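## Task

Put the strip with seven holes on top of the blue cube, then insert a bolt upright through the strip's second hole and down into the cube's hole. The strip, the cube and the bolts must not drop far or repeatedly. After release the strip may tilt and the bolt may lean, but the cube has to finish resting on the table with its hole facing up. Declare completion to finish.

## Robot and tools

Robot: two seven-joint arms, left_arm and right_arm, each carrying a two-finger gripper (140 mm max opening) whose fingers are rigid and cannot fold. Bases in the scene frame: left_arm about (0.010, +0.436, 0.028) m, right_arm about (0.015, -0.464, 0.028) m. A camera stand sits behind the arms. Loose objects may occasionally get nudged by something else.

Frames: the scene frame has its origin at table height midway between the arms, +z up, +x out over the table, and +y toward left_arm (arm names do not match image sides). Gripper axes: +z points along the fingers, the fingers close along y. end_effector_position is the centre between the closed pads (pads 66 mm long); fingertips extend roughly 33 mm past it when the gap is 40 mm or less, only about 9 mm when wide open. Reported positions can be off by a few centimetres.

execute_actions(actions, cameras): actions is a list of actions; each action is a table of up to 15 rows, each row one 1/30 s control step (a short table repeats its final row up to 15 steps). Every row has exactly 20 numbers in [-1, 1]: for left_arm dx, dy, dz, rx, ry, rz, position, force_limit, speed, activate, then the same ten for right_arm. The six pose numbers are an offset, not a pose: measured from that arm's Hand target at the start of the action, along the Hand target's own axes; each row is relative to that same start, not to the prior row. Scale: 1.0 = 0.6 m or 180 degrees; rx, ry, rz form one rotation vector. Six zeros means no new pose request. Gripper numbers are absolute settings: position +1 fully open, pads touch near -0.8, -1 closes until blocked; force_limit -1 to +1 (grip from about 14 N up to 58 N after a slow close; faster closes squeeze much harder); speed -1 to +1 (about 30 to 250 mm/s). Always resend the gripper's current three values to leave it unchanged, since 0 is a real command. activate stays 0; send 1 once only if fault shows 7 or 13. Each step the controller limits the commanded pose to within 70 mm and 16 degrees of the measured one. cameras: list of names, ["all"], or [] (an empty actions list returns images by default).

move(target, speed, blend, stop_force, zero, blocking, cameras): target is one 20-number row or a list of up to 15 rows, laid out as above; every row's offsets count from the Hand targets at the move's start, not from the previous row. The gripper follows a straight path without avoiding obstacles; all paths finish together, capped at 10 s. speed is path top speed in m/s, 0.002 to 2, default 0.25 (one value or one per target). blend, in m, rounds corners between listed targets; 0 stops at each. stop_force, 20 to 40 N, ends an arm's path when it senses that push along its motion; aim a few centimetres beyond contact and go slowly; all rows must then share the same finger numbers; unreliable if the gripper rotates; omit it when backing away from contact. zero (only with stop_force, default true) re-zeros force first. blocking=false returns after about 0.5 s while the move continues (not allowed with stop_force). The result adds a move: line: done, off_target, moving, held or fault, plus limits such as paced (pose clipped) or held (steps withheld).

wait(seconds 0 to 3600) lets time pass with no new commands. stop brakes a running move. zoom_image(camera, region [x0, y0, x1, y1] in pixels, at most 504 by 504) enlarges part of the latest image; cameras: cam_head_left, cam_head_right, cam_high, cam_low, cam_left_wrist, cam_right_wrist (each 896x504). set_collision_behavior(contact_force_n: 20, 40 or 85) sets the contact force limit for both arms. clear_fault(arm) clears a reported torque or force fault. read_manual(section) returns licence text only. finished_scene(scene: 1 or 2) ends the scene and is how you declare done.

Results: per gripper end_effector_position (m) and end_effector_quat_wxyz in the scene frame; Hand target (last commanded pose after clipping, base for the next offsets); Tool commands; object_status (0 moving, 1 blocked while opening, 2 blocked while closing, i.e. a grip, 3 reached target or pads met); position_measured in counts (3 open, about 75 = 100 mm, 139 = 60 mm, 200 = 20 mm, 230 closed); fault; joint positions, torques, external torques, flange force along gripper axes; MOTOR HOT warnings. A gripper often rests short of its Hand target; send the remaining distance as a fresh offset. To grip harder after status 2, raise force_limit and nudge position (e.g. -1 to -0.98).

Avoid: dropping parts or releasing them while moving, anything leaving the table, striking fixed or heavy objects, arms or grippers touching each other, closing one gripper on the other's fingers, squeezing hard on parts still resting on a surface, and excessive force or twist (contact limit 85 N; wrist joints only 11 N m). A blocked arm keeps pushing until commanded back past its gripper. Faults stop an arm until clear_fault; fast moves fault more often. Holding loads or stretched poses heats motors and can lock an arm for 30 to 60 s.

Each tool is called after "Request:" in YAML: its name, and indented under it one key for each argument.

## Session

Request:
execute_actions:
  actions: []

Scene clock: 0.00 s.
left_arm: end_effector_position=(+0.7168, +0.5989, +0.1518) position_measured=3 object_status=3 fault=0 end_effector_quat_wxyz=(+0.548, +0.137, +0.770, -0.296) | right_arm: end_effector_position=(+0.1448, -0.2494, +0.1843) position_measured=3 object_status=3 fault=0 end_effector_quat_wxyz=(+0.203, +0.953, +0.177, -0.139)
Joint positions: left_arm=[0.588 0.644 0.05 -1.9 -1.707 1.901 -2.504] | right_arm=[1.032 -0.33 0.01 -2.59 -0.036 1.764 -0.85]
Joint velocities: within noise
Joint torques (N m): no reading
External joint torques (N m): no reading
Flange force (N): no reading
Hand target: left_arm +0.7168, +0.5989, +0.1518; +0.548, +0.137, +0.770, -0.296 | right_arm +0.1448, -0.2494, +0.1843; +0.203, +0.953, +0.177, -0.139
Tool commands: left_gripper/position=+1.0 left_gripper/force_limit=+1.0 left_gripper/speed=+1.0 left_gripper/activate=+0.0 right_gripper/position=+1.0 right_gripper/force_limit=+1.0 right_gripper/speed=+1.0 right_gripper/activate=+0.0
camera_calibration:
cam_left_wrist: T_world_to_cam=[[0.52236, 0.80236, -0.28872, -0.8037], [0.08329, 0.28895, 0.95371, -0.36738], [0.84864, -0.52224, 0.08411, -0.16193]] pos_world=[0.58785, 0.66644, 0.13195]
cam_right_wrist: T_world_to_cam=[[0.40374, -0.85762, 0.31856, -0.32178], [-0.77472, -0.13528, 0.61766, -0.02571], [-0.48663, -0.49617, -0.71904, 0.22215]] pos_world=[0.2181, -0.16922, 0.27812]

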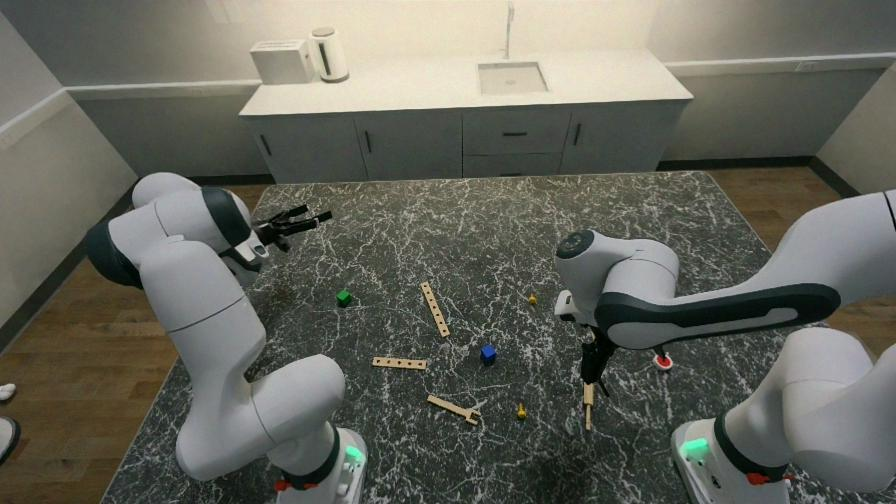

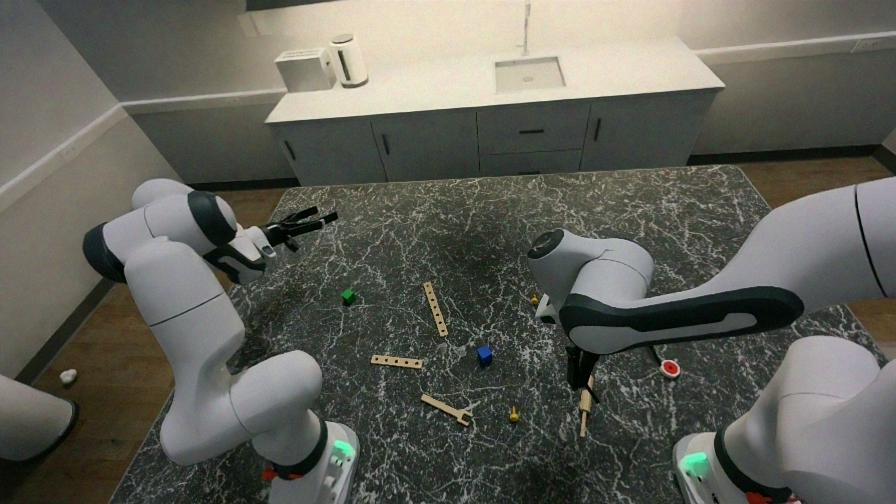

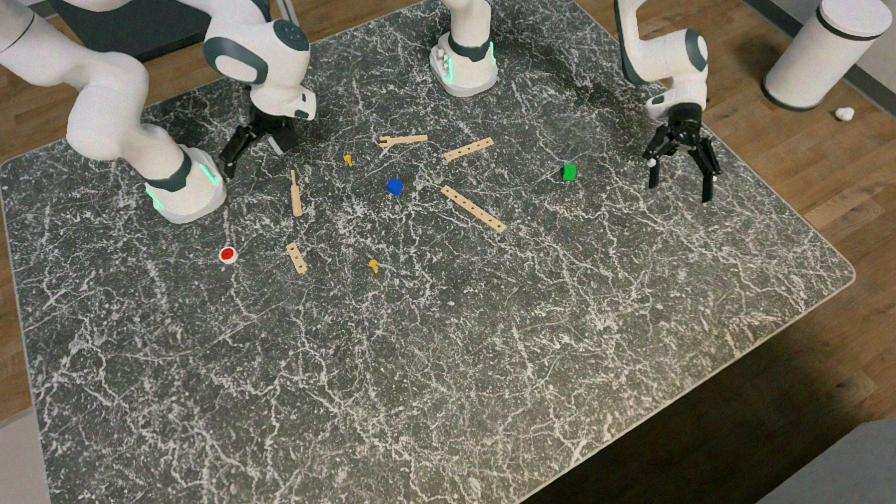

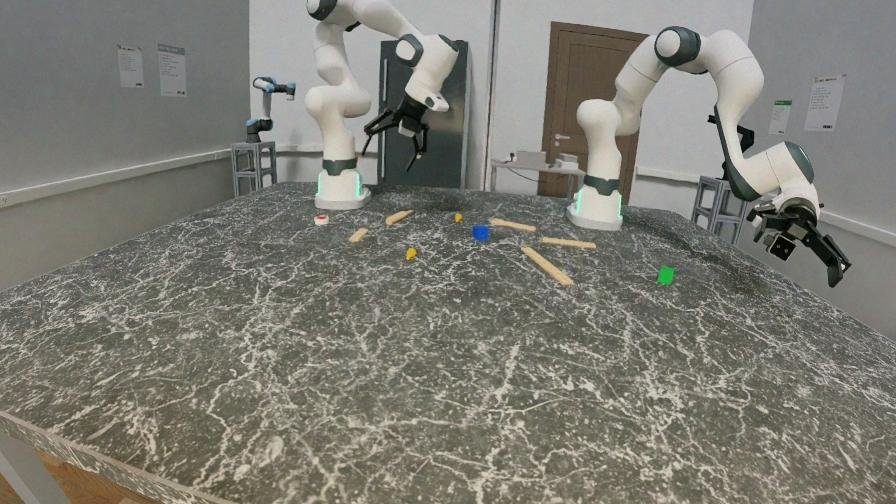

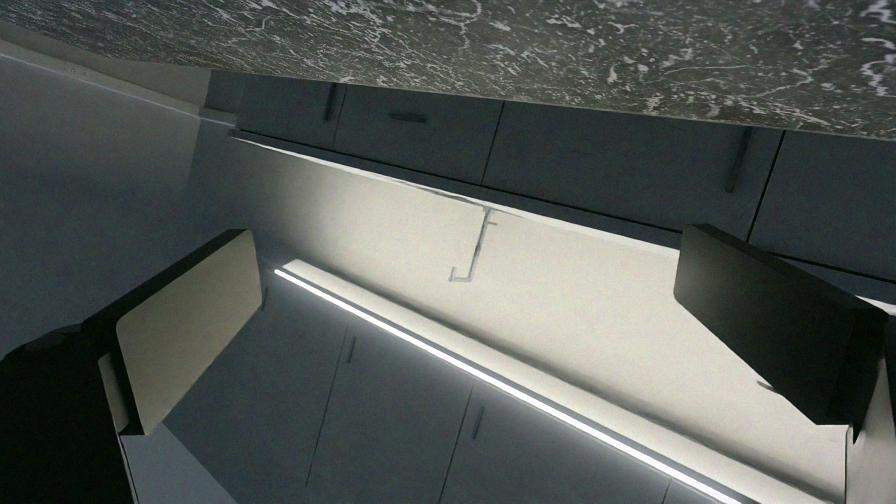

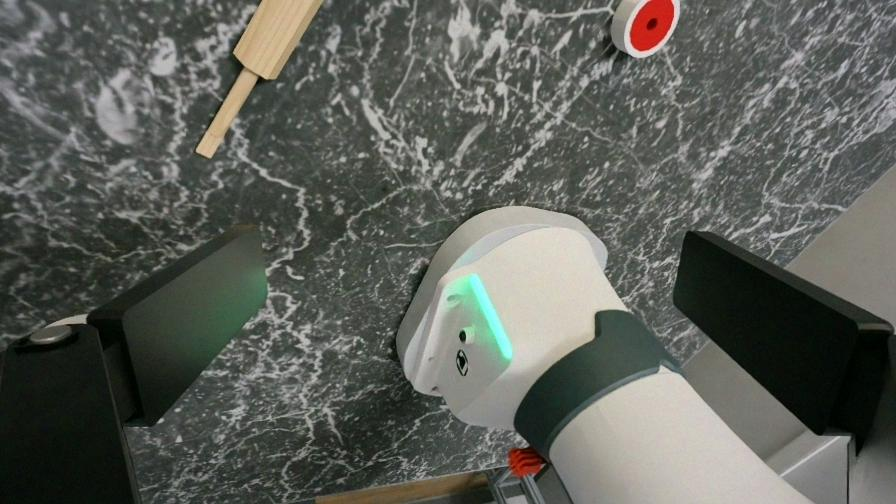

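Request:
zoom_image:
  camera: "cam_high"
  region: [330, 140, 410, 200]

Request:
zoom_image:
  camera: "cam_high"
  region: [280, 230, 400, 290]

Request:
zoom_image:
  camera: "cam_low"
  region: [380, 200, 520, 270]

Request:
zoom_image:
  camera: "cam_head_left"
  region: [470, 280, 560, 430]

Scaled by 6.300 from the camera's image (finer frame: 1280x720).

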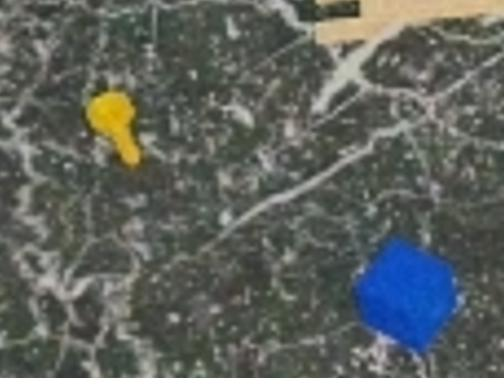

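Scaled by 4.200 from the camera's image (finer frame: 1280x720).

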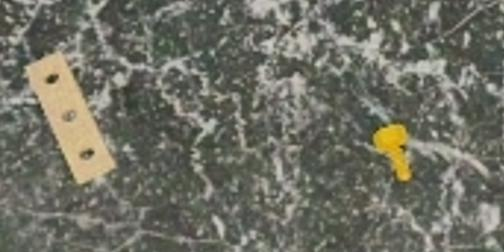

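Scaled by 3.600 from the camera's image (finer frame: 1280x720).

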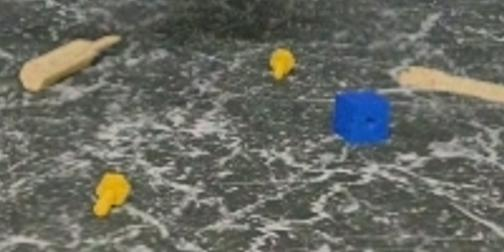

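Scaled by 3.360 from the camera's image (finer frame: 1280x720).

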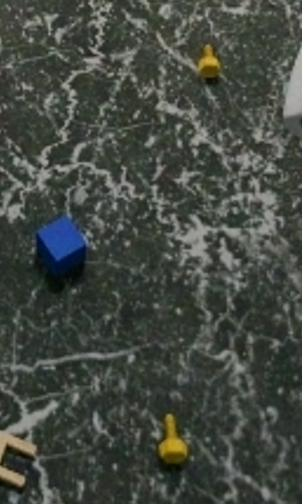

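Request:
move:
  target: [0,0,0,0,0,0,1,1,1,0, 0.281,-0.278,-0.340,0.131,0.090,0.1146,1,1,1,0]
  cameras: ["cam_right_wrist"]

Scene clock: 111.43 s.
left_arm: end_effector_position=(+0.7168, +0.5989, +0.1518) position_measured=3 object_status=3 fault=0 end_effector_quat_wxyz=(+0.548, +0.137, +0.770, -0.296) | right_arm: end_effector_position=(+0.2701, +0.0279, +0.2507) position_measured=3 object_status=3 fault=0 end_effector_quat_wxyz=(+0.001, +1.000, +0.002, -0.001)
Joint positions: left_arm=[0.588 0.644 0.05 -1.9 -1.707 1.901 -2.504] | right_arm=[1.016 0.019 0.045 -2.036 0.001 2.053 -0.483]
Joint velocities: left_arm=[within noise] | right_arm=[0.001 0 0 0.001 0.001 0.002 0.006]
Joint torques (N m): left_arm=[-1.1 -44.47 -0.67 18.25 -1.02 -1.35 0.04] | right_arm=[0.26 -30.88 1.01 23.85 0.44 2.68 0.26]
External joint torques (N m): left_arm=[-1.14 0.47 -0.76 0.31 -0.14 0.08 0.09] | right_arm=[0.23 1.82 0.94 -0.43 -0.25 0.08 0.26]
Flange force (N): left_arm=[0.4 1.4 2.9] | right_arm=[0.4 -4.1 2.4]
Hand target: left_arm +0.7168, +0.5989, +0.1518; +0.548, +0.137, +0.770, -0.296 | right_arm +0.2700, +0.0295, +0.2506; +0.000, +1.000, +0.000, +0.000
Off the commanded pose: left_arm 0.000 m, 0 deg | right_arm 0.002 m, 0 deg.
move: done
cam_right_wrist: T_world_to_cam=[[0.01887, -0.99972, -0.01432, 0.03574], [-0.9412, -0.0226, 0.3371, 0.17999], [-0.33733, 0.00712, -0.94136, 0.46983]] pos_world=[0.32721, 0.03645, 0.38211]

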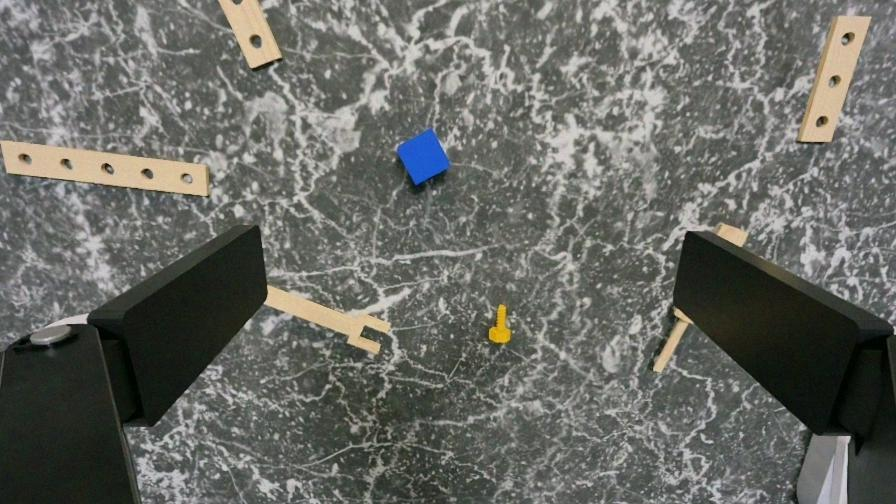

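Request:
execute_actions:
  actions: []
  cameras: ["cam_right_wrist","cam_low"]

Request:
zoom_image:
  camera: "cam_low"
  region: [400, 190, 520, 260]

Request:
zoom_image:
  camera: "cam_right_wrist"
  region: [360, 100, 520, 220]

Scene clock: 140.20 s.
left_arm: end_effector_position=(+0.7168, +0.5989, +0.1518) position_measured=3 object_status=3 fault=0 end_effector_quat_wxyz=(+0.548, +0.137, +0.770, -0.296) | right_arm: end_effector_position=(+0.2701, +0.0279, +0.2507) position_measured=3 object_status=3 fault=0 end_effector_quat_wxyz=(+0.001, +1.000, +0.001, -0.001)
Joint positions: left_arm=[0.588 0.644 0.05 -1.9 -1.707 1.901 -2.504] | right_arm=[1.016 0.019 0.045 -2.036 0.001 2.053 -0.482]
Joint velocities: within noise
Joint torques (N m): left_arm=[-1.07 -44.43 -0.68 18.26 -1.03 -1.34 0.04] | right_arm=[0.26 -30.89 1 23.85 0.43 2.71 0.18]
External joint torques (N m): left_arm=[-1.29 0.65 -0.92 0.2 -0.14 0.07 0.1] | right_arm=[0.09 1.8 0.79 -0.44 -0.26 0.1 0.18]
Flange force (N): left_arm=[0.6 1.4 3.3] | right_arm=[0.7 -3.8 2.5]
Hand target: left_arm +0.7168, +0.5989, +0.1518; +0.548, +0.137, +0.770, -0.296 | right_arm +0.2700, +0.0295, +0.2506; +0.000, +1.000, +0.000, +0.000
Tool commands: left_gripper/position=+1.0 left_gripper/force_limit=+1.0 left_gripper/speed=+1.0 left_gripper/activate=+0.0 right_gripper/position=+1.0 right_gripper/force_limit=+1.0 right_gripper/speed=+1.0 right_gripper/activate=+0.0
Off the commanded pose: left_arm 0.000 m, 0 deg | right_arm 0.002 m, 0 deg.
camera_calibration:
cam_right_wrist: T_world_to_cam=[[0.01716, -0.99975, -0.01436, 0.0362], [-0.94124, -0.021, 0.33709, 0.17994], [-0.33731, 0.00773, -0.94136, 0.4698]] pos_world=[0.32721, 0.03634, 0.38211]
Images, in order (width x height): cam_low 896x504, cam_right_wrist 896x504.

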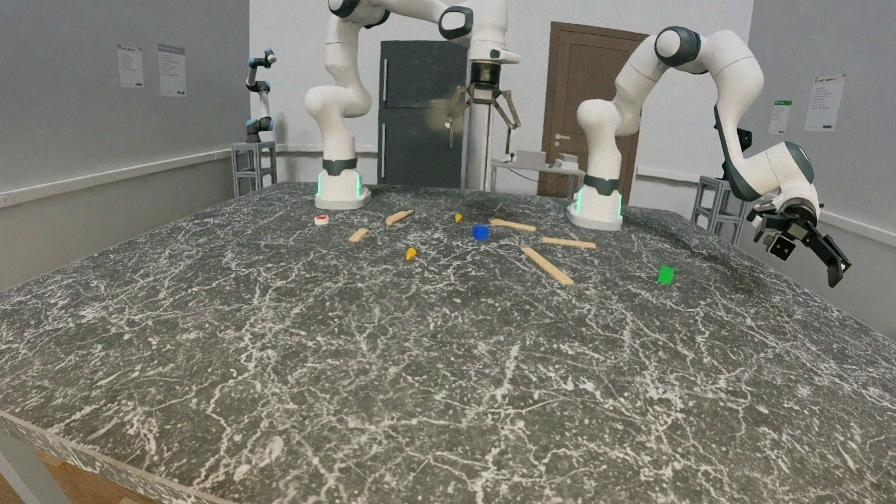

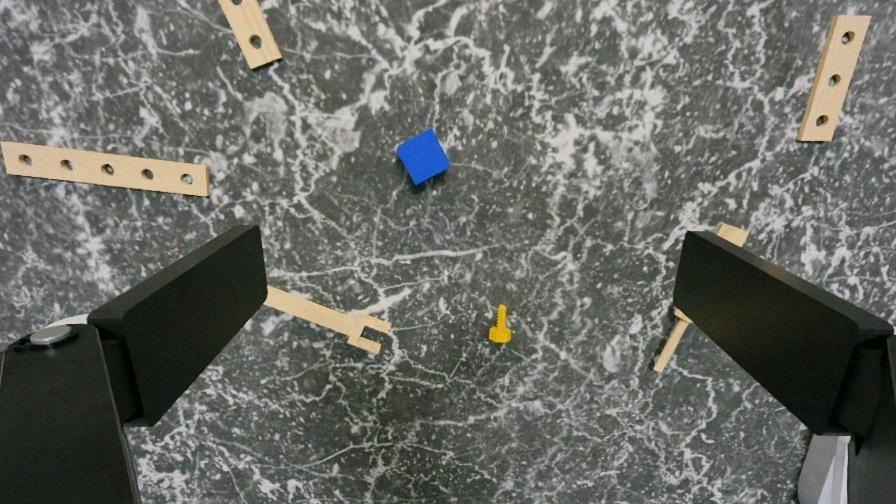

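Scaled by 4.200 from the camera's image (finer frame: 1280x720).

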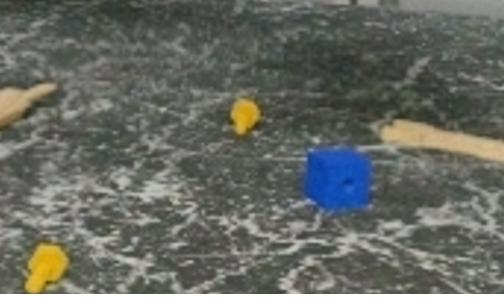

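Scaled by 3.150 from the camera's image (finer frame: 1280x720).

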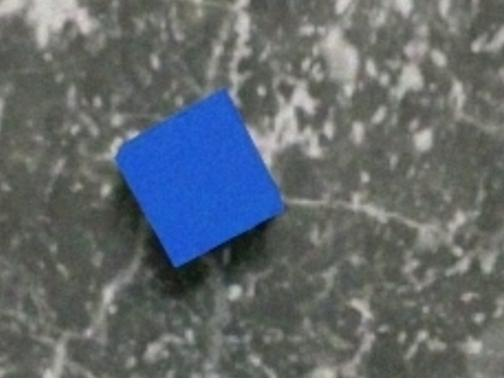

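Request:
move:
  target: [0,0,0,0,0,0,1,1,1,0,0.04,-0.0608,0.2167,-0.0654,-0.2441,-0.158,-0.1,-0.8,-0.5,0]
  speed: 0.15
  cameras: ["cam_right_wrist"]

Request:
zoom_image:
  camera: "cam_right_wrist"
  region: [300, 60, 600, 360]

Scene clock: 179.87 s.
left_arm: end_effector_position=(+0.7168, +0.5989, +0.1518) position_measured=3 object_status=3 fault=0 end_effector_quat_wxyz=(+0.548, +0.137, +0.770, -0.296) | right_arm: end_effector_position=(+0.2937, +0.0661, +0.1209) position_measured=141 object_status=3 fault=0 end_effector_quat_wxyz=(+0.085, +0.901, +0.233, -0.355)
Joint positions: left_arm=[0.588 0.644 0.05 -1.9 -1.707 1.901 -2.504] | right_arm=[0.815 1.239 0.227 -0.504 0.142 1.069 -1.055]
Joint velocities: left_arm=[within noise] | right_arm=[0 0 0.002 0 -0.005 -0.005 0]
Joint torques (N m): left_arm=[-1.04 -44.48 -0.63 18.28 -1.03 -1.34 0.04] | right_arm=[-0.17 -54.59 5.62 21.81 1.65 0.18 -0.23]
External joint torques (N m): left_arm=[-1.33 0.68 -0.93 0.18 -0.13 0.07 0.1] | right_arm=[-0.42 3.25 0.75 -0.34 -0.35 -0.25 -0.2]
Flange force (N): left_arm=[0.7 1.3 3.3] | right_arm=[0.0 0.0 0.0]
Hand target: left_arm +0.7168, +0.5989, +0.1518; +0.548, +0.137, +0.770, -0.296 | right_arm +0.2941, +0.0659, +0.1205; +0.099, +0.892, +0.239, -0.369
Off the commanded pose: left_arm 0.000 m, 0 deg | right_arm 0.001 m, 3 deg.
elbow stopped short (right arm): the move would have taken joint 4 (elbow) straighter than the controller allows.
move: off_target (right_arm)
cam_right_wrist: T_world_to_cam=[[0.48024, -0.87645, -0.03476, -0.06956], [-0.3921, -0.24996, 0.88531, 0.03432], [-0.78462, -0.41154, -0.4637, 0.45671]] pos_world=[0.40521, 0.13557, 0.17897]

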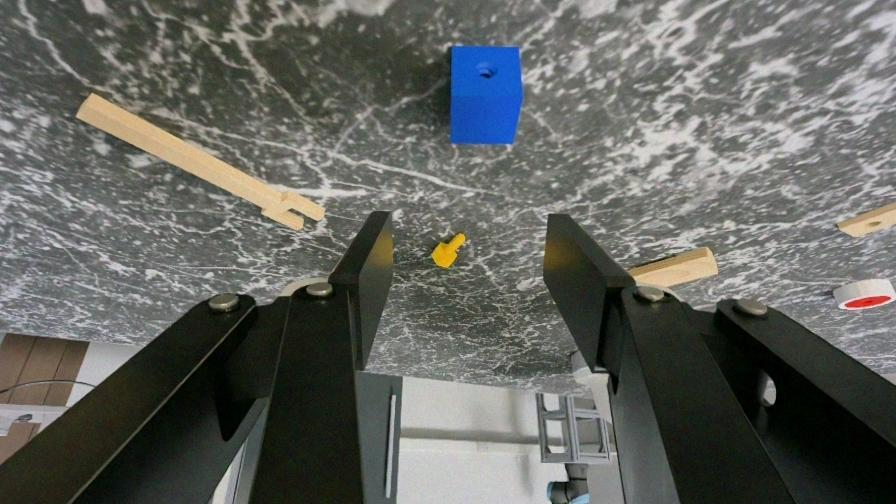

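Scaled by 1.680 from the camera's image (finer frame: 1280x720).

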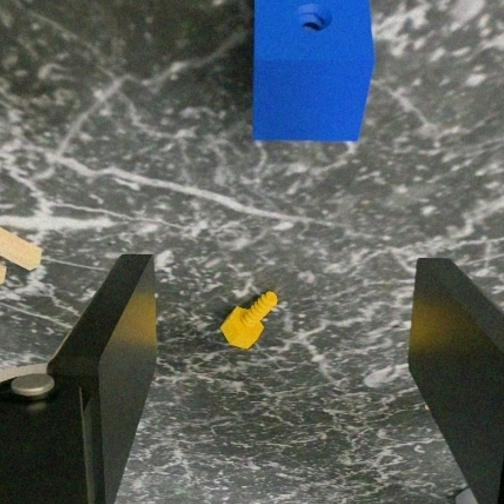

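Request:
move:
  target:
    - [0,0,0,0,0,0,1,1,1,0,0.0415,0.0062,0.0555,0,0.0389,0,-0.1,-0.8,-0.5,0]
    - [0,0,0,0,0,0,1,1,1,0,0.0885,0.0062,0.1025,0,0.0389,0,-0.1,-0.8,-0.5,0]
  speed: [0.1,0.04]
  cameras: ["cam_right_wrist"]

Request:
zoom_image:
  camera: "cam_right_wrist"
  region: [350, 100, 600, 350]

Scene clock: 203.43 s.
left_arm: end_effector_position=(+0.7168, +0.5989, +0.1518) position_measured=3 object_status=3 fault=0 end_effector_quat_wxyz=(+0.548, +0.137, +0.770, -0.296) | right_arm: end_effector_position=(+0.2896, +0.0589, +0.0403) position_measured=141 object_status=3 fault=0 end_effector_quat_wxyz=(+0.086, +0.914, +0.241, -0.316)
Joint positions: left_arm=[0.588 0.644 0.05 -1.9 -1.707 1.901 -2.504] | right_arm=[0.797 1.054 0.206 -1.019 0.103 1.456 -1.119]
Joint velocities: left_arm=[within noise] | right_arm=[-0.001 -0.001 0 0 -0.002 0.005 -0.002]
Joint torques (N m): left_arm=[-1.06 -44.47 -0.66 18.24 -1.02 -1.34 0.03] | right_arm=[-0.18 -53.39 6.11 21.61 1.18 0.78 -0.21]
External joint torques (N m): left_arm=[-1.17 0.58 -0.82 0.21 -0.13 0.08 0.09] | right_arm=[-0.51 2.6 0.19 -0.45 -0.3 0.16 -0.19]
Flange force (N): left_arm=[0.6 1.3 3.0] | right_arm=[0.0 0.0 0.0]
Hand target: left_arm +0.7168, +0.5989, +0.1518; +0.548, +0.137, +0.770, -0.296 | right_arm +0.2909, +0.0597, +0.0395; +0.085, +0.913, +0.245, -0.314
Off the commanded pose: left_arm 0.000 m, 0 deg | right_arm 0.002 m, 0 deg.
move: done
cam_right_wrist: T_world_to_cam=[[0.49604, -0.86813, -0.0168, -0.08247], [-0.45564, -0.27672, 0.84606, 0.1238], [-0.73915, -0.41203, -0.53282, 0.40266]] pos_world=[0.39494, 0.12857, 0.10841]

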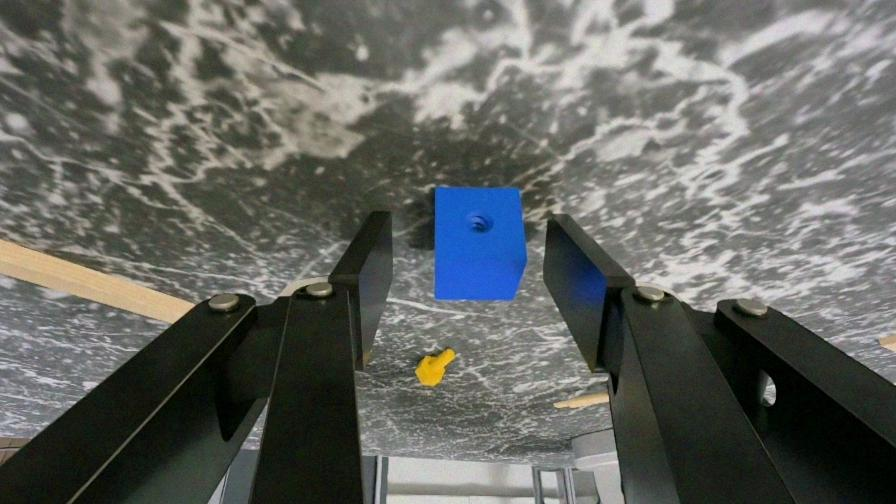

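Scaled by 2.016 from the camera's image (finer frame: 1280x720).

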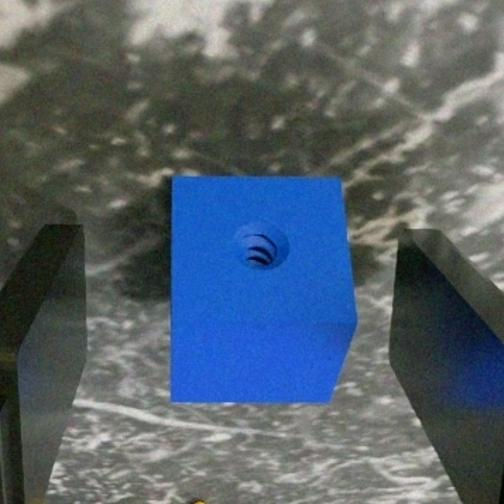

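Request:
move:
  target: [0,0,0,0,0,0,1,1,1,0,0.001,0.005,0,0,0,0,-0.1,-0.8,-0.5,0]
  speed: 0.05

Request:
move:
  target: [0,0,0,0,0,0,1,1,1,0,0,0,0,0,0,0,-1,-0.8,-1,0]
  cameras: ["cam_right_wrist"]

Request:
zoom_image:
  camera: "cam_right_wrist"
  region: [350, 100, 600, 350]

Scene clock: 210.33 s.
left_arm: end_effector_position=(+0.7168, +0.5989, +0.1518) position_measured=3 object_status=3 fault=0 end_effector_quat_wxyz=(+0.548, +0.137, +0.770, -0.296) | right_arm: end_effector_position=(+0.2905, +0.0577, +0.0388) position_measured=141 object_status=3 fault=0 end_effector_quat_wxyz=(+0.086, +0.913, +0.242, -0.316)
Joint positions: left_arm=[0.588 0.644 0.05 -1.9 -1.707 1.901 -2.504] | right_arm=[0.795 1.054 0.206 -1.022 0.101 1.459 -1.123]
Joint torques (N m): left_arm=[-1.06 -44.48 -0.65 18.26 -1.03 -1.34 0.03] | right_arm=[-0.69 -53.77 5.95 20.53 1.18 0.76 -0.23]
External joint torques (N m): left_arm=[-1.19 0.88 -0.82 0.07 -0.13 0.1 0.09] | right_arm=[-0.78 2.3 0.15 -1.61 -0.28 0.13 -0.21]
Flange force (N): left_arm=[1.0 1.6 3.2] | right_arm=[0.0 0.0 0.0]
Hand target: left_arm +0.7168, +0.5989, +0.1518; +0.548, +0.137, +0.770, -0.296 | right_arm +0.2928, +0.0573, +0.0391; +0.085, +0.913, +0.245, -0.314
Off the commanded pose: left_arm 0.000 m, 0 deg | right_arm 0.002 m, 0 deg.
move: done

Scene clock: 211.47 s.
left_arm: end_effector_position=(+0.7168, +0.5989, +0.1518) position_measured=3 object_status=3 fault=0 end_effector_quat_wxyz=(+0.548, +0.137, +0.770, -0.296) | right_arm: end_effector_position=(+0.2905, +0.0578, +0.0388) position_measured=186 object_status=0 fault=0 end_effector_quat_wxyz=(+0.086, +0.913, +0.242, -0.316)
Joint positions: left_arm=[0.588 0.644 0.05 -1.9 -1.707 1.901 -2.504] | right_arm=[0.795 1.054 0.206 -1.023 0.101 1.459 -1.124]
Joint torques (N m): left_arm=[-1.07 -44.48 -0.63 18.29 -1.03 -1.35 0.04] | right_arm=[-0.62 -53.72 5.89 20.8 1.23 0.76 -0.24]
External joint torques (N m): left_arm=[-1.14 0.81 -0.74 0.09 -0.13 0.09 0.1] | right_arm=[-0.59 2.11 0.18 -1.23 -0.22 0.13 -0.23]
Flange force (N): left_arm=[0.9 1.5 3.0] | right_arm=[0.0 0.0 0.0]
Hand target: left_arm +0.7168, +0.5989, +0.1518; +0.548, +0.137, +0.770, -0.296 | right_arm +0.2928, +0.0573, +0.0391; +0.085, +0.913, +0.245, -0.314
Off the commanded pose: left_arm 0.000 m, 0 deg | right_arm 0.002 m, 0 deg.
move: done
cam_right_wrist: T_world_to_cam=[[0.49786, -0.86707, -0.01815, -0.0846], [-0.45474, -0.27882, 0.84585, 0.12503], [-0.73847, -0.41286, -0.53311, 0.402]] pos_world=[0.39584, 0.12748, 0.10701]

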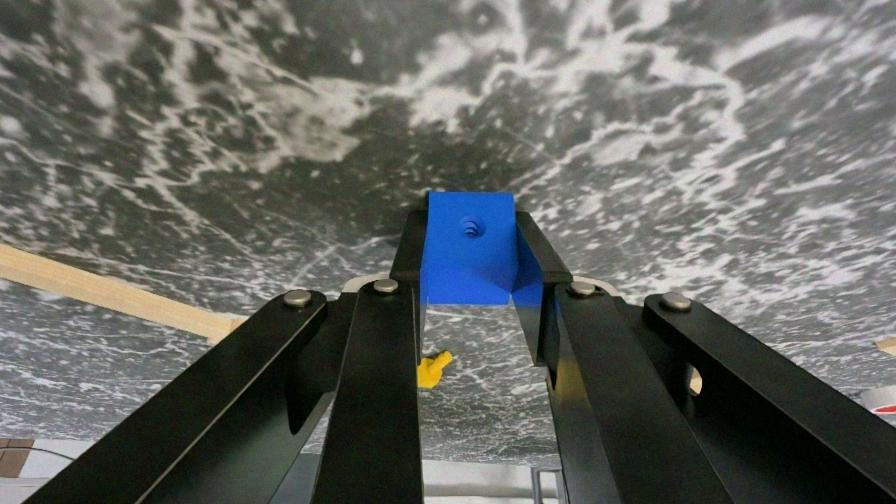

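Scaled by 2.016 from the camera's image (finer frame: 1280x720).

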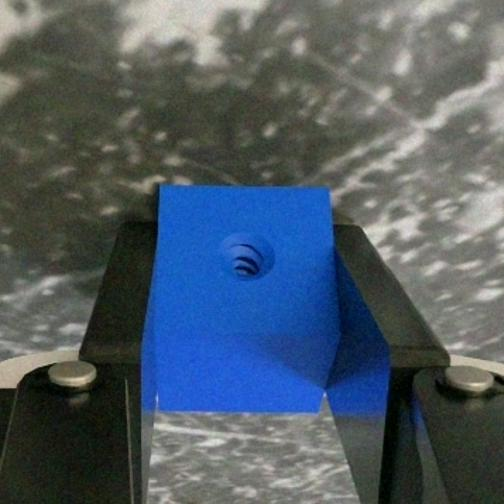

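Request:
move:
  target:
    - [0,0,0,0,0,0,1,1,1,0,-0.0718,0,-0.092,0,0,0,-1,-0.8,-1,0]
    - [0,0,0,0,0,0,1,1,1,0,-0.1135,-0.0272,-0.0295,-0.0225,0.4876,0.1834,-1,-0.8,-1,0]
  speed: [0.1,0.3]
  blend: [0.02,0]
  cameras: ["cam_right_wrist"]

Scene clock: 225.43 s.
left_arm: end_effector_position=(+0.7168, +0.5989, +0.1518) position_measured=3 object_status=3 fault=0 end_effector_quat_wxyz=(+0.548, +0.137, +0.770, -0.296) | right_arm: end_effector_position=(+0.2470, +0.0512, +0.0957) position_measured=186 object_status=2 fault=0 end_effector_quat_wxyz=(+0.001, +0.899, +0.002, +0.437)
Joint positions: left_arm=[0.588 0.644 0.05 -1.9 -1.707 1.901 -2.504] | right_arm=[1.849 0.377 -0.377 -2.241 -1.11 2.255 0.841]
Joint velocities: left_arm=[within noise] | right_arm=[0 -0.001 0.001 0 0.001 0.001 0.008]
Joint torques (N m): left_arm=[-1.07 -44.47 -0.65 18.26 -1.02 -1.35 0.05] | right_arm=[0.35 -32.73 -4.18 16.02 -0.46 -0.05 0.27]
External joint torques (N m): left_arm=[-1.01 0.57 -0.65 0.23 -0.14 0.1 0.1] | right_arm=[0.36 2.17 -0.07 -1.17 -0.33 -0.06 0.24]
Flange force (N): left_arm=[0.6 1.5 2.7] | right_arm=[-3.9 0.2 3.4]
Hand target: left_arm +0.7168, +0.5989, +0.1518; +0.548, +0.137, +0.770, -0.296 | right_arm +0.2475, +0.0501, +0.0950; +0.000, +0.899, +0.000, +0.439
Off the commanded pose: left_arm 0.000 m, 0 deg | right_arm 0.001 m, 0 deg.
move: done; limits=paced
cam_right_wrist: T_world_to_cam=[[0.02462, -0.99969, 0.0043, 0.05398], [-0.84518, -0.02311, -0.53399, 0.27067], [0.53392, 0.00951, -0.84548, 0.09147]] pos_world=[0.17859, 0.05935, 0.22164]

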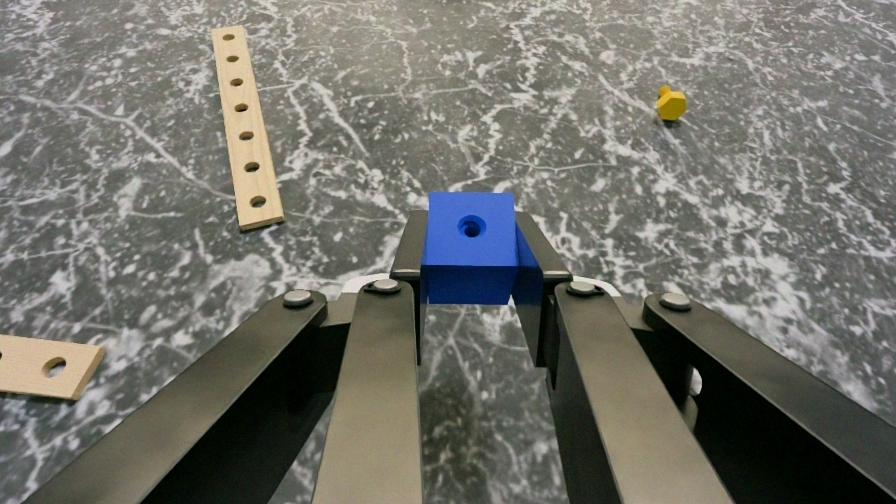

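Request:
move:
  target:
    - [0,0,0,0,0,0,1,1,1,0,-0.0592,0,0.0462,0,0,0,-1,-0.8,-1,0]
    - [0,0,0,0,0,0,1,1,1,0,-0.0802,0,0.0626,0,0,0,-1,-0.8,-1,0]
  speed: [0.1,0.02]
  blend: [0.005,0]
  cameras: ["cam_low"]

Request:
zoom_image:
  camera: "cam_low"
  region: [450, 200, 520, 250]

Scene clock: 232.07 s.
left_arm: end_effector_position=(+0.7168, +0.5989, +0.1518) position_measured=3 object_status=3 fault=0 end_effector_quat_wxyz=(+0.548, +0.137, +0.770, -0.296) | right_arm: end_effector_position=(+0.2475, +0.0487, +0.0342) position_measured=186 object_status=2 fault=0 end_effector_quat_wxyz=(+0.003, +0.899, +0.002, +0.439)
Joint positions: left_arm=[0.588 0.644 0.05 -1.9 -1.707 1.901 -2.504] | right_arm=[1.846 0.536 -0.379 -2.198 -1.134 2.329 0.941]
Joint velocities: left_arm=[within noise] | right_arm=[0 0 0 -0.001 0.001 0.002 0.006]
Joint torques (N m): left_arm=[-1.06 -44.46 -0.68 18.25 -1.02 -1.35 0.05] | right_arm=[-0.17 -35.04 -5.8 14.85 -0.37 0.02 0.18]
External joint torques (N m): left_arm=[-1.14 0.67 -0.8 0.18 -0.13 0.08 0.11] | right_arm=[-0.33 2.14 -0.24 -0.17 -0.31 0.14 0.16]
Flange force (N): left_arm=[0.7 1.4 3.0] | right_arm=[-3.7 -2.5 5.1]
Hand target: left_arm +0.7168, +0.5989, +0.1518; +0.548, +0.137, +0.770, -0.296 | right_arm +0.2476, +0.0501, +0.0339; +0.000, +0.899, +0.000, +0.439
Off the commanded pose: left_arm 0.000 m, 0 deg | right_arm 0.001 m, 0 deg.
move: done

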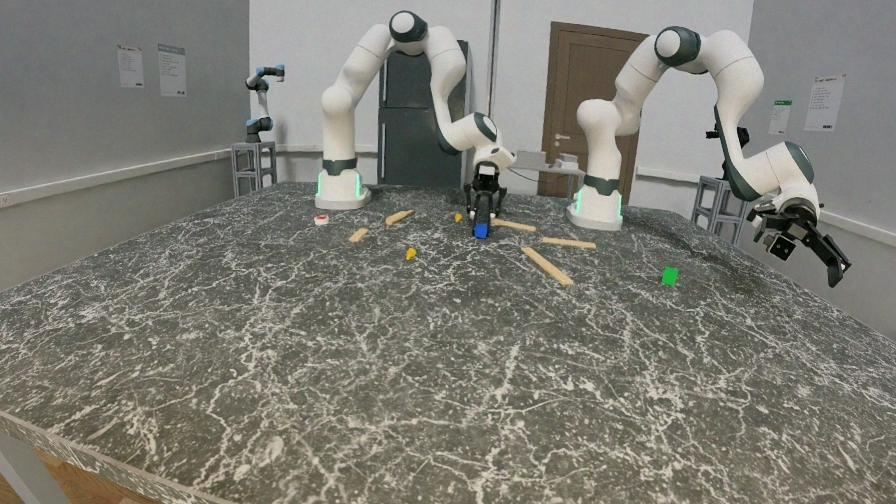

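Scaled by 7.200 from the camera's image (finer frame: 1280x720).

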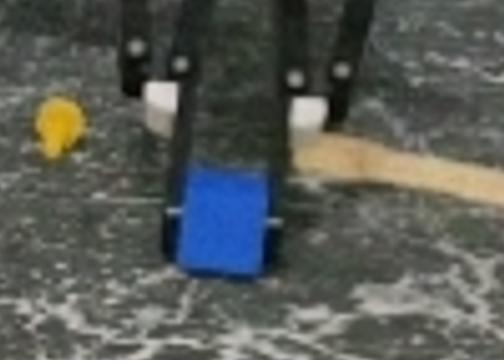

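Request:
move:
  target: [0,0,0,0,0,0,1,1,1,0,0,0,0,0,0,0,-0.25,-0.8,-0.8,0]
  cameras: ["cam_right_wrist"]

Request:
zoom_image:
  camera: "cam_right_wrist"
  region: [380, 150, 560, 330]

Scene clock: 235.40 s.
left_arm: end_effector_position=(+0.7168, +0.5989, +0.1518) position_measured=3 object_status=3 fault=0 end_effector_quat_wxyz=(+0.548, +0.137, +0.770, -0.296) | right_arm: end_effector_position=(+0.2475, +0.0488, +0.0342) position_measured=160 object_status=0 fault=0 end_effector_quat_wxyz=(+0.003, +0.899, +0.002, +0.439)
Joint positions: left_arm=[0.588 0.644 0.05 -1.9 -1.707 1.901 -2.504] | right_arm=[1.846 0.536 -0.379 -2.198 -1.134 2.329 0.943]
Joint torques (N m): left_arm=[-1.08 -44.45 -0.65 18.31 -1.03 -1.35 0.03] | right_arm=[-0.19 -35.01 -5.66 14.81 -0.36 0.02 0.22]
External joint torques (N m): left_arm=[-1.03 0.61 -0.67 0.27 -0.14 0.09 0.09] | right_arm=[-0.19 2.22 0.04 -0.16 -0.3 0.17 0.19]
Flange force (N): left_arm=[0.6 1.7 2.9] | right_arm=[-4.2 -2.7 5.0]
Hand target: left_arm +0.7168, +0.5989, +0.1518; +0.548, +0.137, +0.770, -0.296 | right_arm +0.2476, +0.0501, +0.0339; +0.000, +0.899, +0.000, +0.439
Off the commanded pose: left_arm 0.000 m, 0 deg | right_arm 0.001 m, 0 deg.
move: done
cam_right_wrist: T_world_to_cam=[[0.02204, -0.99973, 0.00761, 0.05238], [-0.84333, -0.02268, -0.53692, 0.23774], [0.53694, 0.00541, -0.8436, 0.03865]] pos_world=[0.17858, 0.05755, 0.15985]

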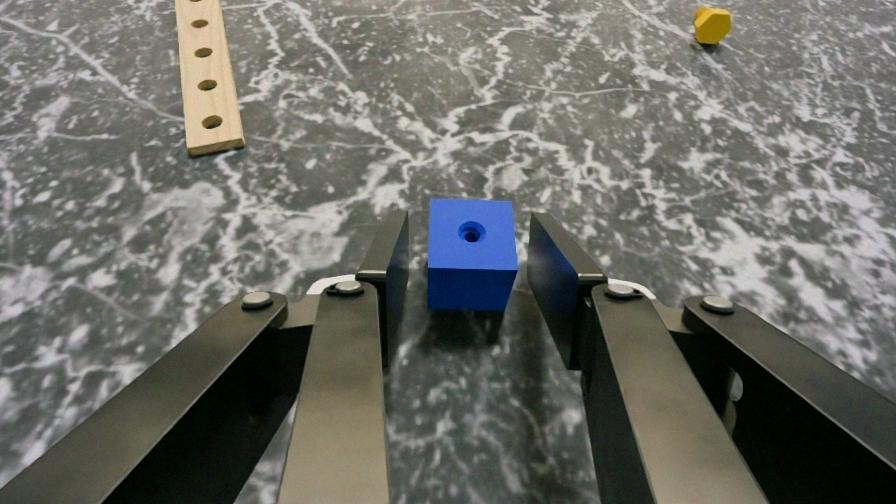

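Scaled by 2.800 from the camera's image (finer frame: 1280x720).

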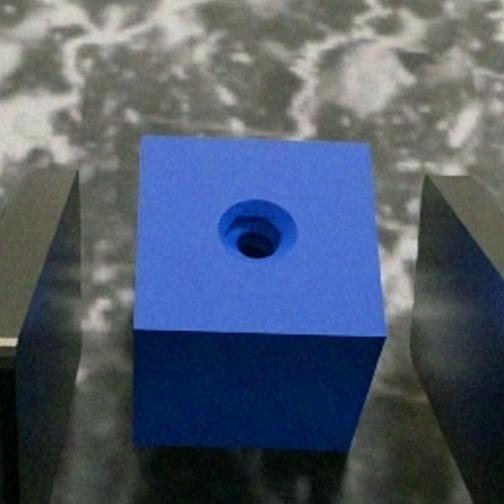

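Request:
move:
  target:
    - [-0.0032,-0.0837,-0.0483,-0.0409,0.0757,-0.0189,0.3,-0.8,0,0,0,0,-0.1333,0,0,0,-0.1,-0.6,0,0]
    - [-0.0063,-0.1675,-0.0965,-0.0818,0.1514,-0.0378,0.3,-0.8,0,0,0.1051,0,-0.2154,0,0,0,-0.1,-0.6,0,0]
    - [-0.0158,-0.4187,-0.2413,-0.2044,0.3784,-0.0946,0.3,-0.8,0,0,0.4143,0.2667,0.189,0,-0.2889,0,-0.1,-0.6,0,0]
  speed: [0.1,0.2,0.25]
  blend: [0.02,0.03,0]
  cameras: ["cam_left_wrist","cam_right_wrist"]

Scene clock: 280.03 s.
left_arm: end_effector_position=(+0.4750, +0.4914, +0.2680) position_measured=91 object_status=3 fault=0 end_effector_quat_wxyz=(+0.396, +0.174, +0.901, +0.013) | right_arm: end_effector_position=(+0.4900, -0.1097, +0.1607) position_measured=141 object_status=3 fault=0 end_effector_quat_wxyz=(+0.000, +1.000, -0.003, +0.002)
Joint positions: left_arm=[0.676 -0.791 -0.54 -2.926 -1.518 2.595 -2.996] | right_arm=[1.136 0.26 -0.552 -2.01 0.169 2.229 -1.038]
Joint velocities: left_arm=[0 -0.001 0.001 0 0.001 -0.005 0.001] | right_arm=[0.001 0.001 -0.002 0.001 0.001 -0.001 -0.004]
Joint torques (N m): left_arm=[-0.74 -3.41 5.39 21.36 1.21 1.71 -0.07] | right_arm=[-0.76 -33.18 -3.36 22.58 0.72 2.39 -0.23]
External joint torques (N m): left_arm=[-0.75 -0.16 -0.59 0.03 0.2 -0.18 -0.07] | right_arm=[-0.77 1.83 0.84 -0.42 0.08 -0.25 -0.23]
Flange force (N): left_arm=[-0.9 -2.8 -1.6] | right_arm=[5.3 -2.7 3.5]
Hand target: left_arm +0.4753, +0.4897, +0.2698; +0.279, +0.118, +0.953, +0.013 | right_arm +0.4899, -0.1099, +0.1603; +0.000, +1.000, +0.000, +0.000
Off the commanded pose: left_arm 0.002 m, 51 deg; orientation clipped | right_arm 0.000 m, 0 deg.
joint sent to its limit (left arm) — joint 7 (wrist roll), lower limit. The joint targets are off in orientation, not in position.
move: off_target (left_arm); limits=paced
cam_left_wrist: T_world_to_cam=[[0.29545, 0.93723, 0.18523, -0.64304], [0.35164, -0.28695, 0.89107, -0.25465], [0.88829, -0.19813, -0.41435, -0.06719]] pos_world=[0.33921, 0.51629, 0.31817]
cam_right_wrist: T_world_to_cam=[[0.0081, -0.99984, -0.01628, -0.10172], [-0.94346, -0.01303, 0.33124, 0.41719], [-0.3314, 0.01268, -0.94341, 0.45832]] pos_world=[0.54631, -0.10208, 0.29253]

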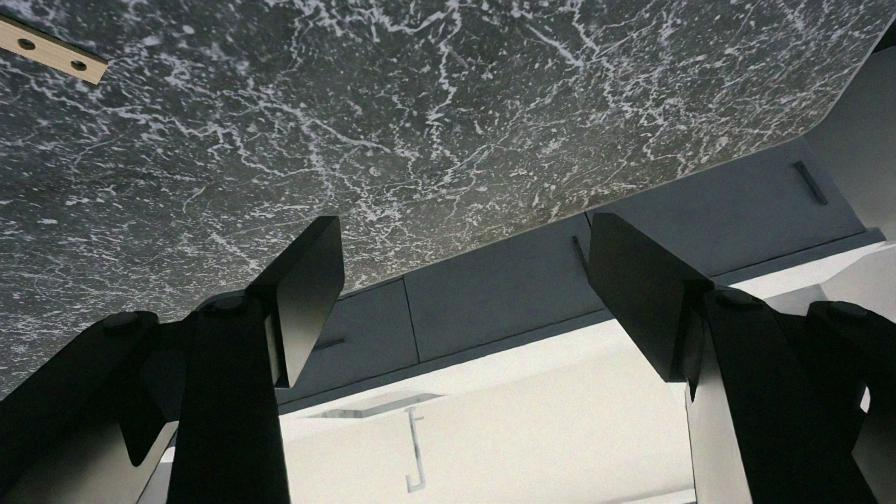

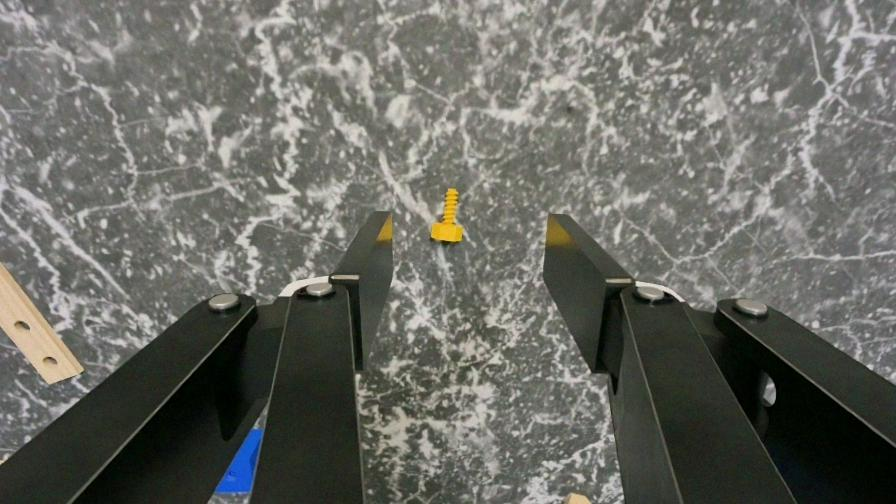

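Request:
move:
  target: [-0.179,-0.021,0.11,0.1847,0.0954,0.5706,0.3,-0.8,0,0,0,0,0,0,0,0,-0.1,-0.6,0,0]
  speed: 0.3

Request:
zoom_image:
  camera: "cam_right_wrist"
  region: [400, 160, 500, 260]

Scene clock: 297.80 s.
left_arm: end_effector_position=(+0.5961, +0.4503, +0.2697) position_measured=91 object_status=3 fault=0 end_effector_quat_wxyz=(+0.001, +0.864, +0.503, +0.001) | right_arm: end_effector_position=(+0.4900, -0.1097, +0.1607) position_measured=141 object_status=3 fault=0 end_effector_quat_wxyz=(+0.000, +1.000, -0.003, +0.002)
Joint positions: left_arm=[0.749 0.127 -0.726 -1.889 0.091 1.987 -2.664] | right_arm=[1.136 0.26 -0.552 -2.01 0.169 2.228 -1.039]
Joint velocities: left_arm=[-0.001 0 -0.001 -0.001 0.001 -0.004 0.001] | right_arm=[within noise]
Joint torques (N m): left_arm=[-1.5 -27.46 -3.06 24.54 1.04 2.48 0.36] | right_arm=[-0.8 -33.12 -3.34 22.58 0.76 2.39 -0.21]
External joint torques (N m): left_arm=[-1.49 1.67 -0.41 0.07 0.17 -0.08 0.36] | right_arm=[-0.87 1.99 0.82 -0.47 0.11 -0.26 -0.21]
Flange force (N): left_arm=[3.2 7.9 1.2] | right_arm=[5.7 -2.9 3.8]
Hand target: left_arm +0.5955, +0.4498, +0.2697; +0.000, +0.866, +0.500, +0.000 | right_arm +0.4899, -0.1099, +0.1603; +0.000, +1.000, +0.000, +0.000
Off the commanded pose: left_arm 0.001 m, 1 deg | right_arm 0.001 m, 0 deg.
move: done

Scaled by 5.040 from the camera's image (finer frame: 1280x720).
This view is cut from an older image: the scene may have changed since it was taken.

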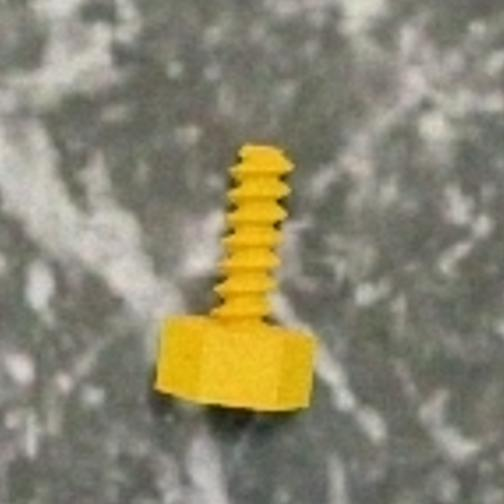

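Request:
move:
  target: [0.0358,-0.2045,0.1167,0,0,0,0.3,-0.8,0,0,-0.152,-0.0328,0.1462,-0.0194,0.2773,0.0416,-0.2,-0.6,0,0]
  speed: 0.2
  cameras: ["cam_left_wrist","cam_right_wrist"]

Request:
zoom_image:
  camera: "cam_right_wrist"
  region: [400, 100, 540, 240]

Scene clock: 313.77 s.
left_arm: end_effector_position=(+0.4995, +0.5298, +0.1993) position_measured=91 object_status=3 fault=0 end_effector_quat_wxyz=(-0.001, +0.865, +0.501, -0.001) | right_arm: end_effector_position=(+0.3990, -0.0899, +0.0728) position_measured=154 object_status=3 fault=0 end_effector_quat_wxyz=(+0.032, +0.904, -0.059, +0.422)
Joint positions: left_arm=[0.852 -0.107 -0.626 -2.302 -0.076 2.21 -2.374] | right_arm=[2.284 0.689 -1.222 -2.512 -0.929 2.873 0.7]
Joint velocities: left_arm=[within noise] | right_arm=[0.001 0 0 -0.001 0 0.002 0.007]
Joint torques (N m): left_arm=[-1.13 -22.08 1.61 22.55 0.34 2.86 0.3] | right_arm=[0.39 -18.78 -15.77 10.81 1.15 0.51 0.22]
External joint torques (N m): left_arm=[-1.18 0.5 -0.24 -0.67 -0.41 0.26 0.3] | right_arm=[0.31 1.68 0.07 -0.84 0.36 0.19 0.2]
Flange force (N): left_arm=[-2.2 -1.3 1.7] | right_arm=[-3.5 3.6 3.8]
Hand target: left_arm +0.5001, +0.5299, +0.1997; +0.000, +0.866, +0.500, +0.000 | right_arm +0.3987, -0.0903, +0.0725; +0.030, +0.904, -0.063, +0.422
Off the commanded pose: left_arm 0.001 m, 0 deg | right_arm 0.001 m, 1 deg.
move: done; limits=paced
cam_left_wrist: T_world_to_cam=[[0.86065, -0.50885, 0.0189, -0.15657], [-0.48645, -0.81066, 0.32588, 0.61767], [-0.1505, -0.28966, -0.94522, 0.56341]] pos_world=[0.52001, 0.58424, 0.33423]
cam_right_wrist: T_world_to_cam=[[-0.11221, -0.99365, 0.00884, -0.03592], [-0.85659, 0.09222, -0.5077, 0.39669], [0.50366, -0.06454, -0.86149, -0.00112]] pos_world=[0.33633, -0.07235, 0.20075]

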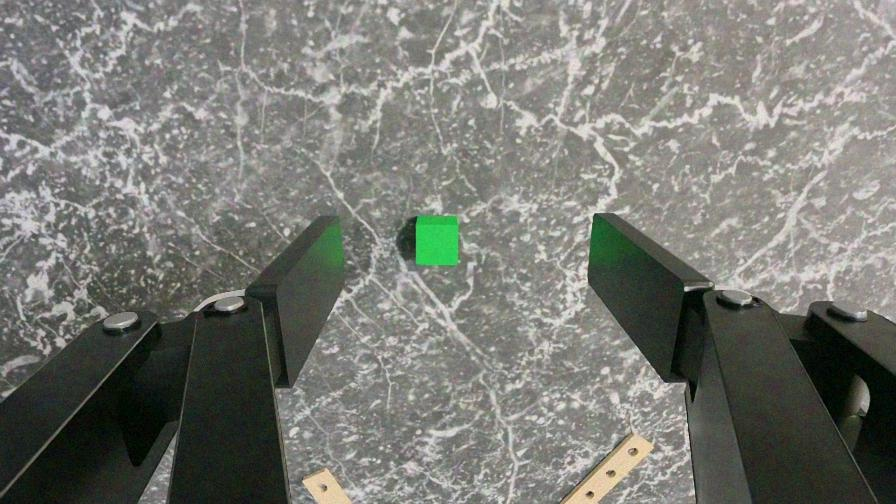

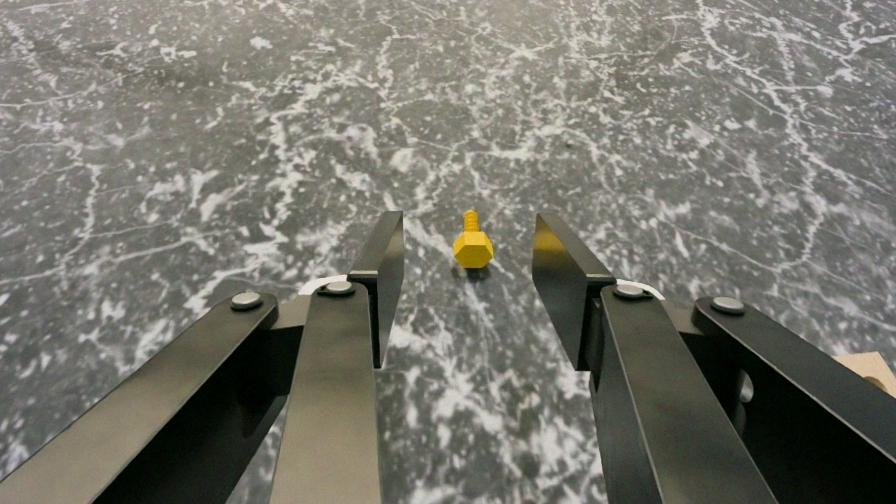

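Scaled by 3.600 from the camera's image (finer frame: 1280x720).

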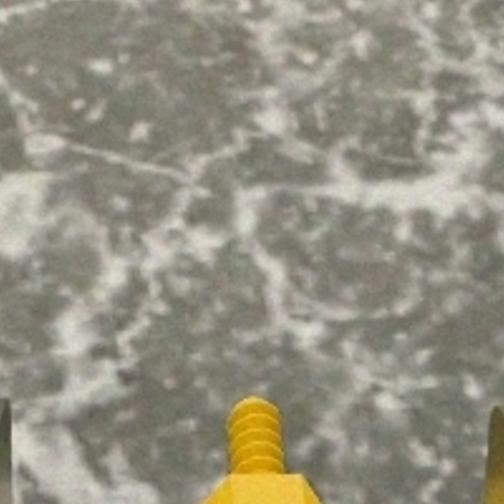

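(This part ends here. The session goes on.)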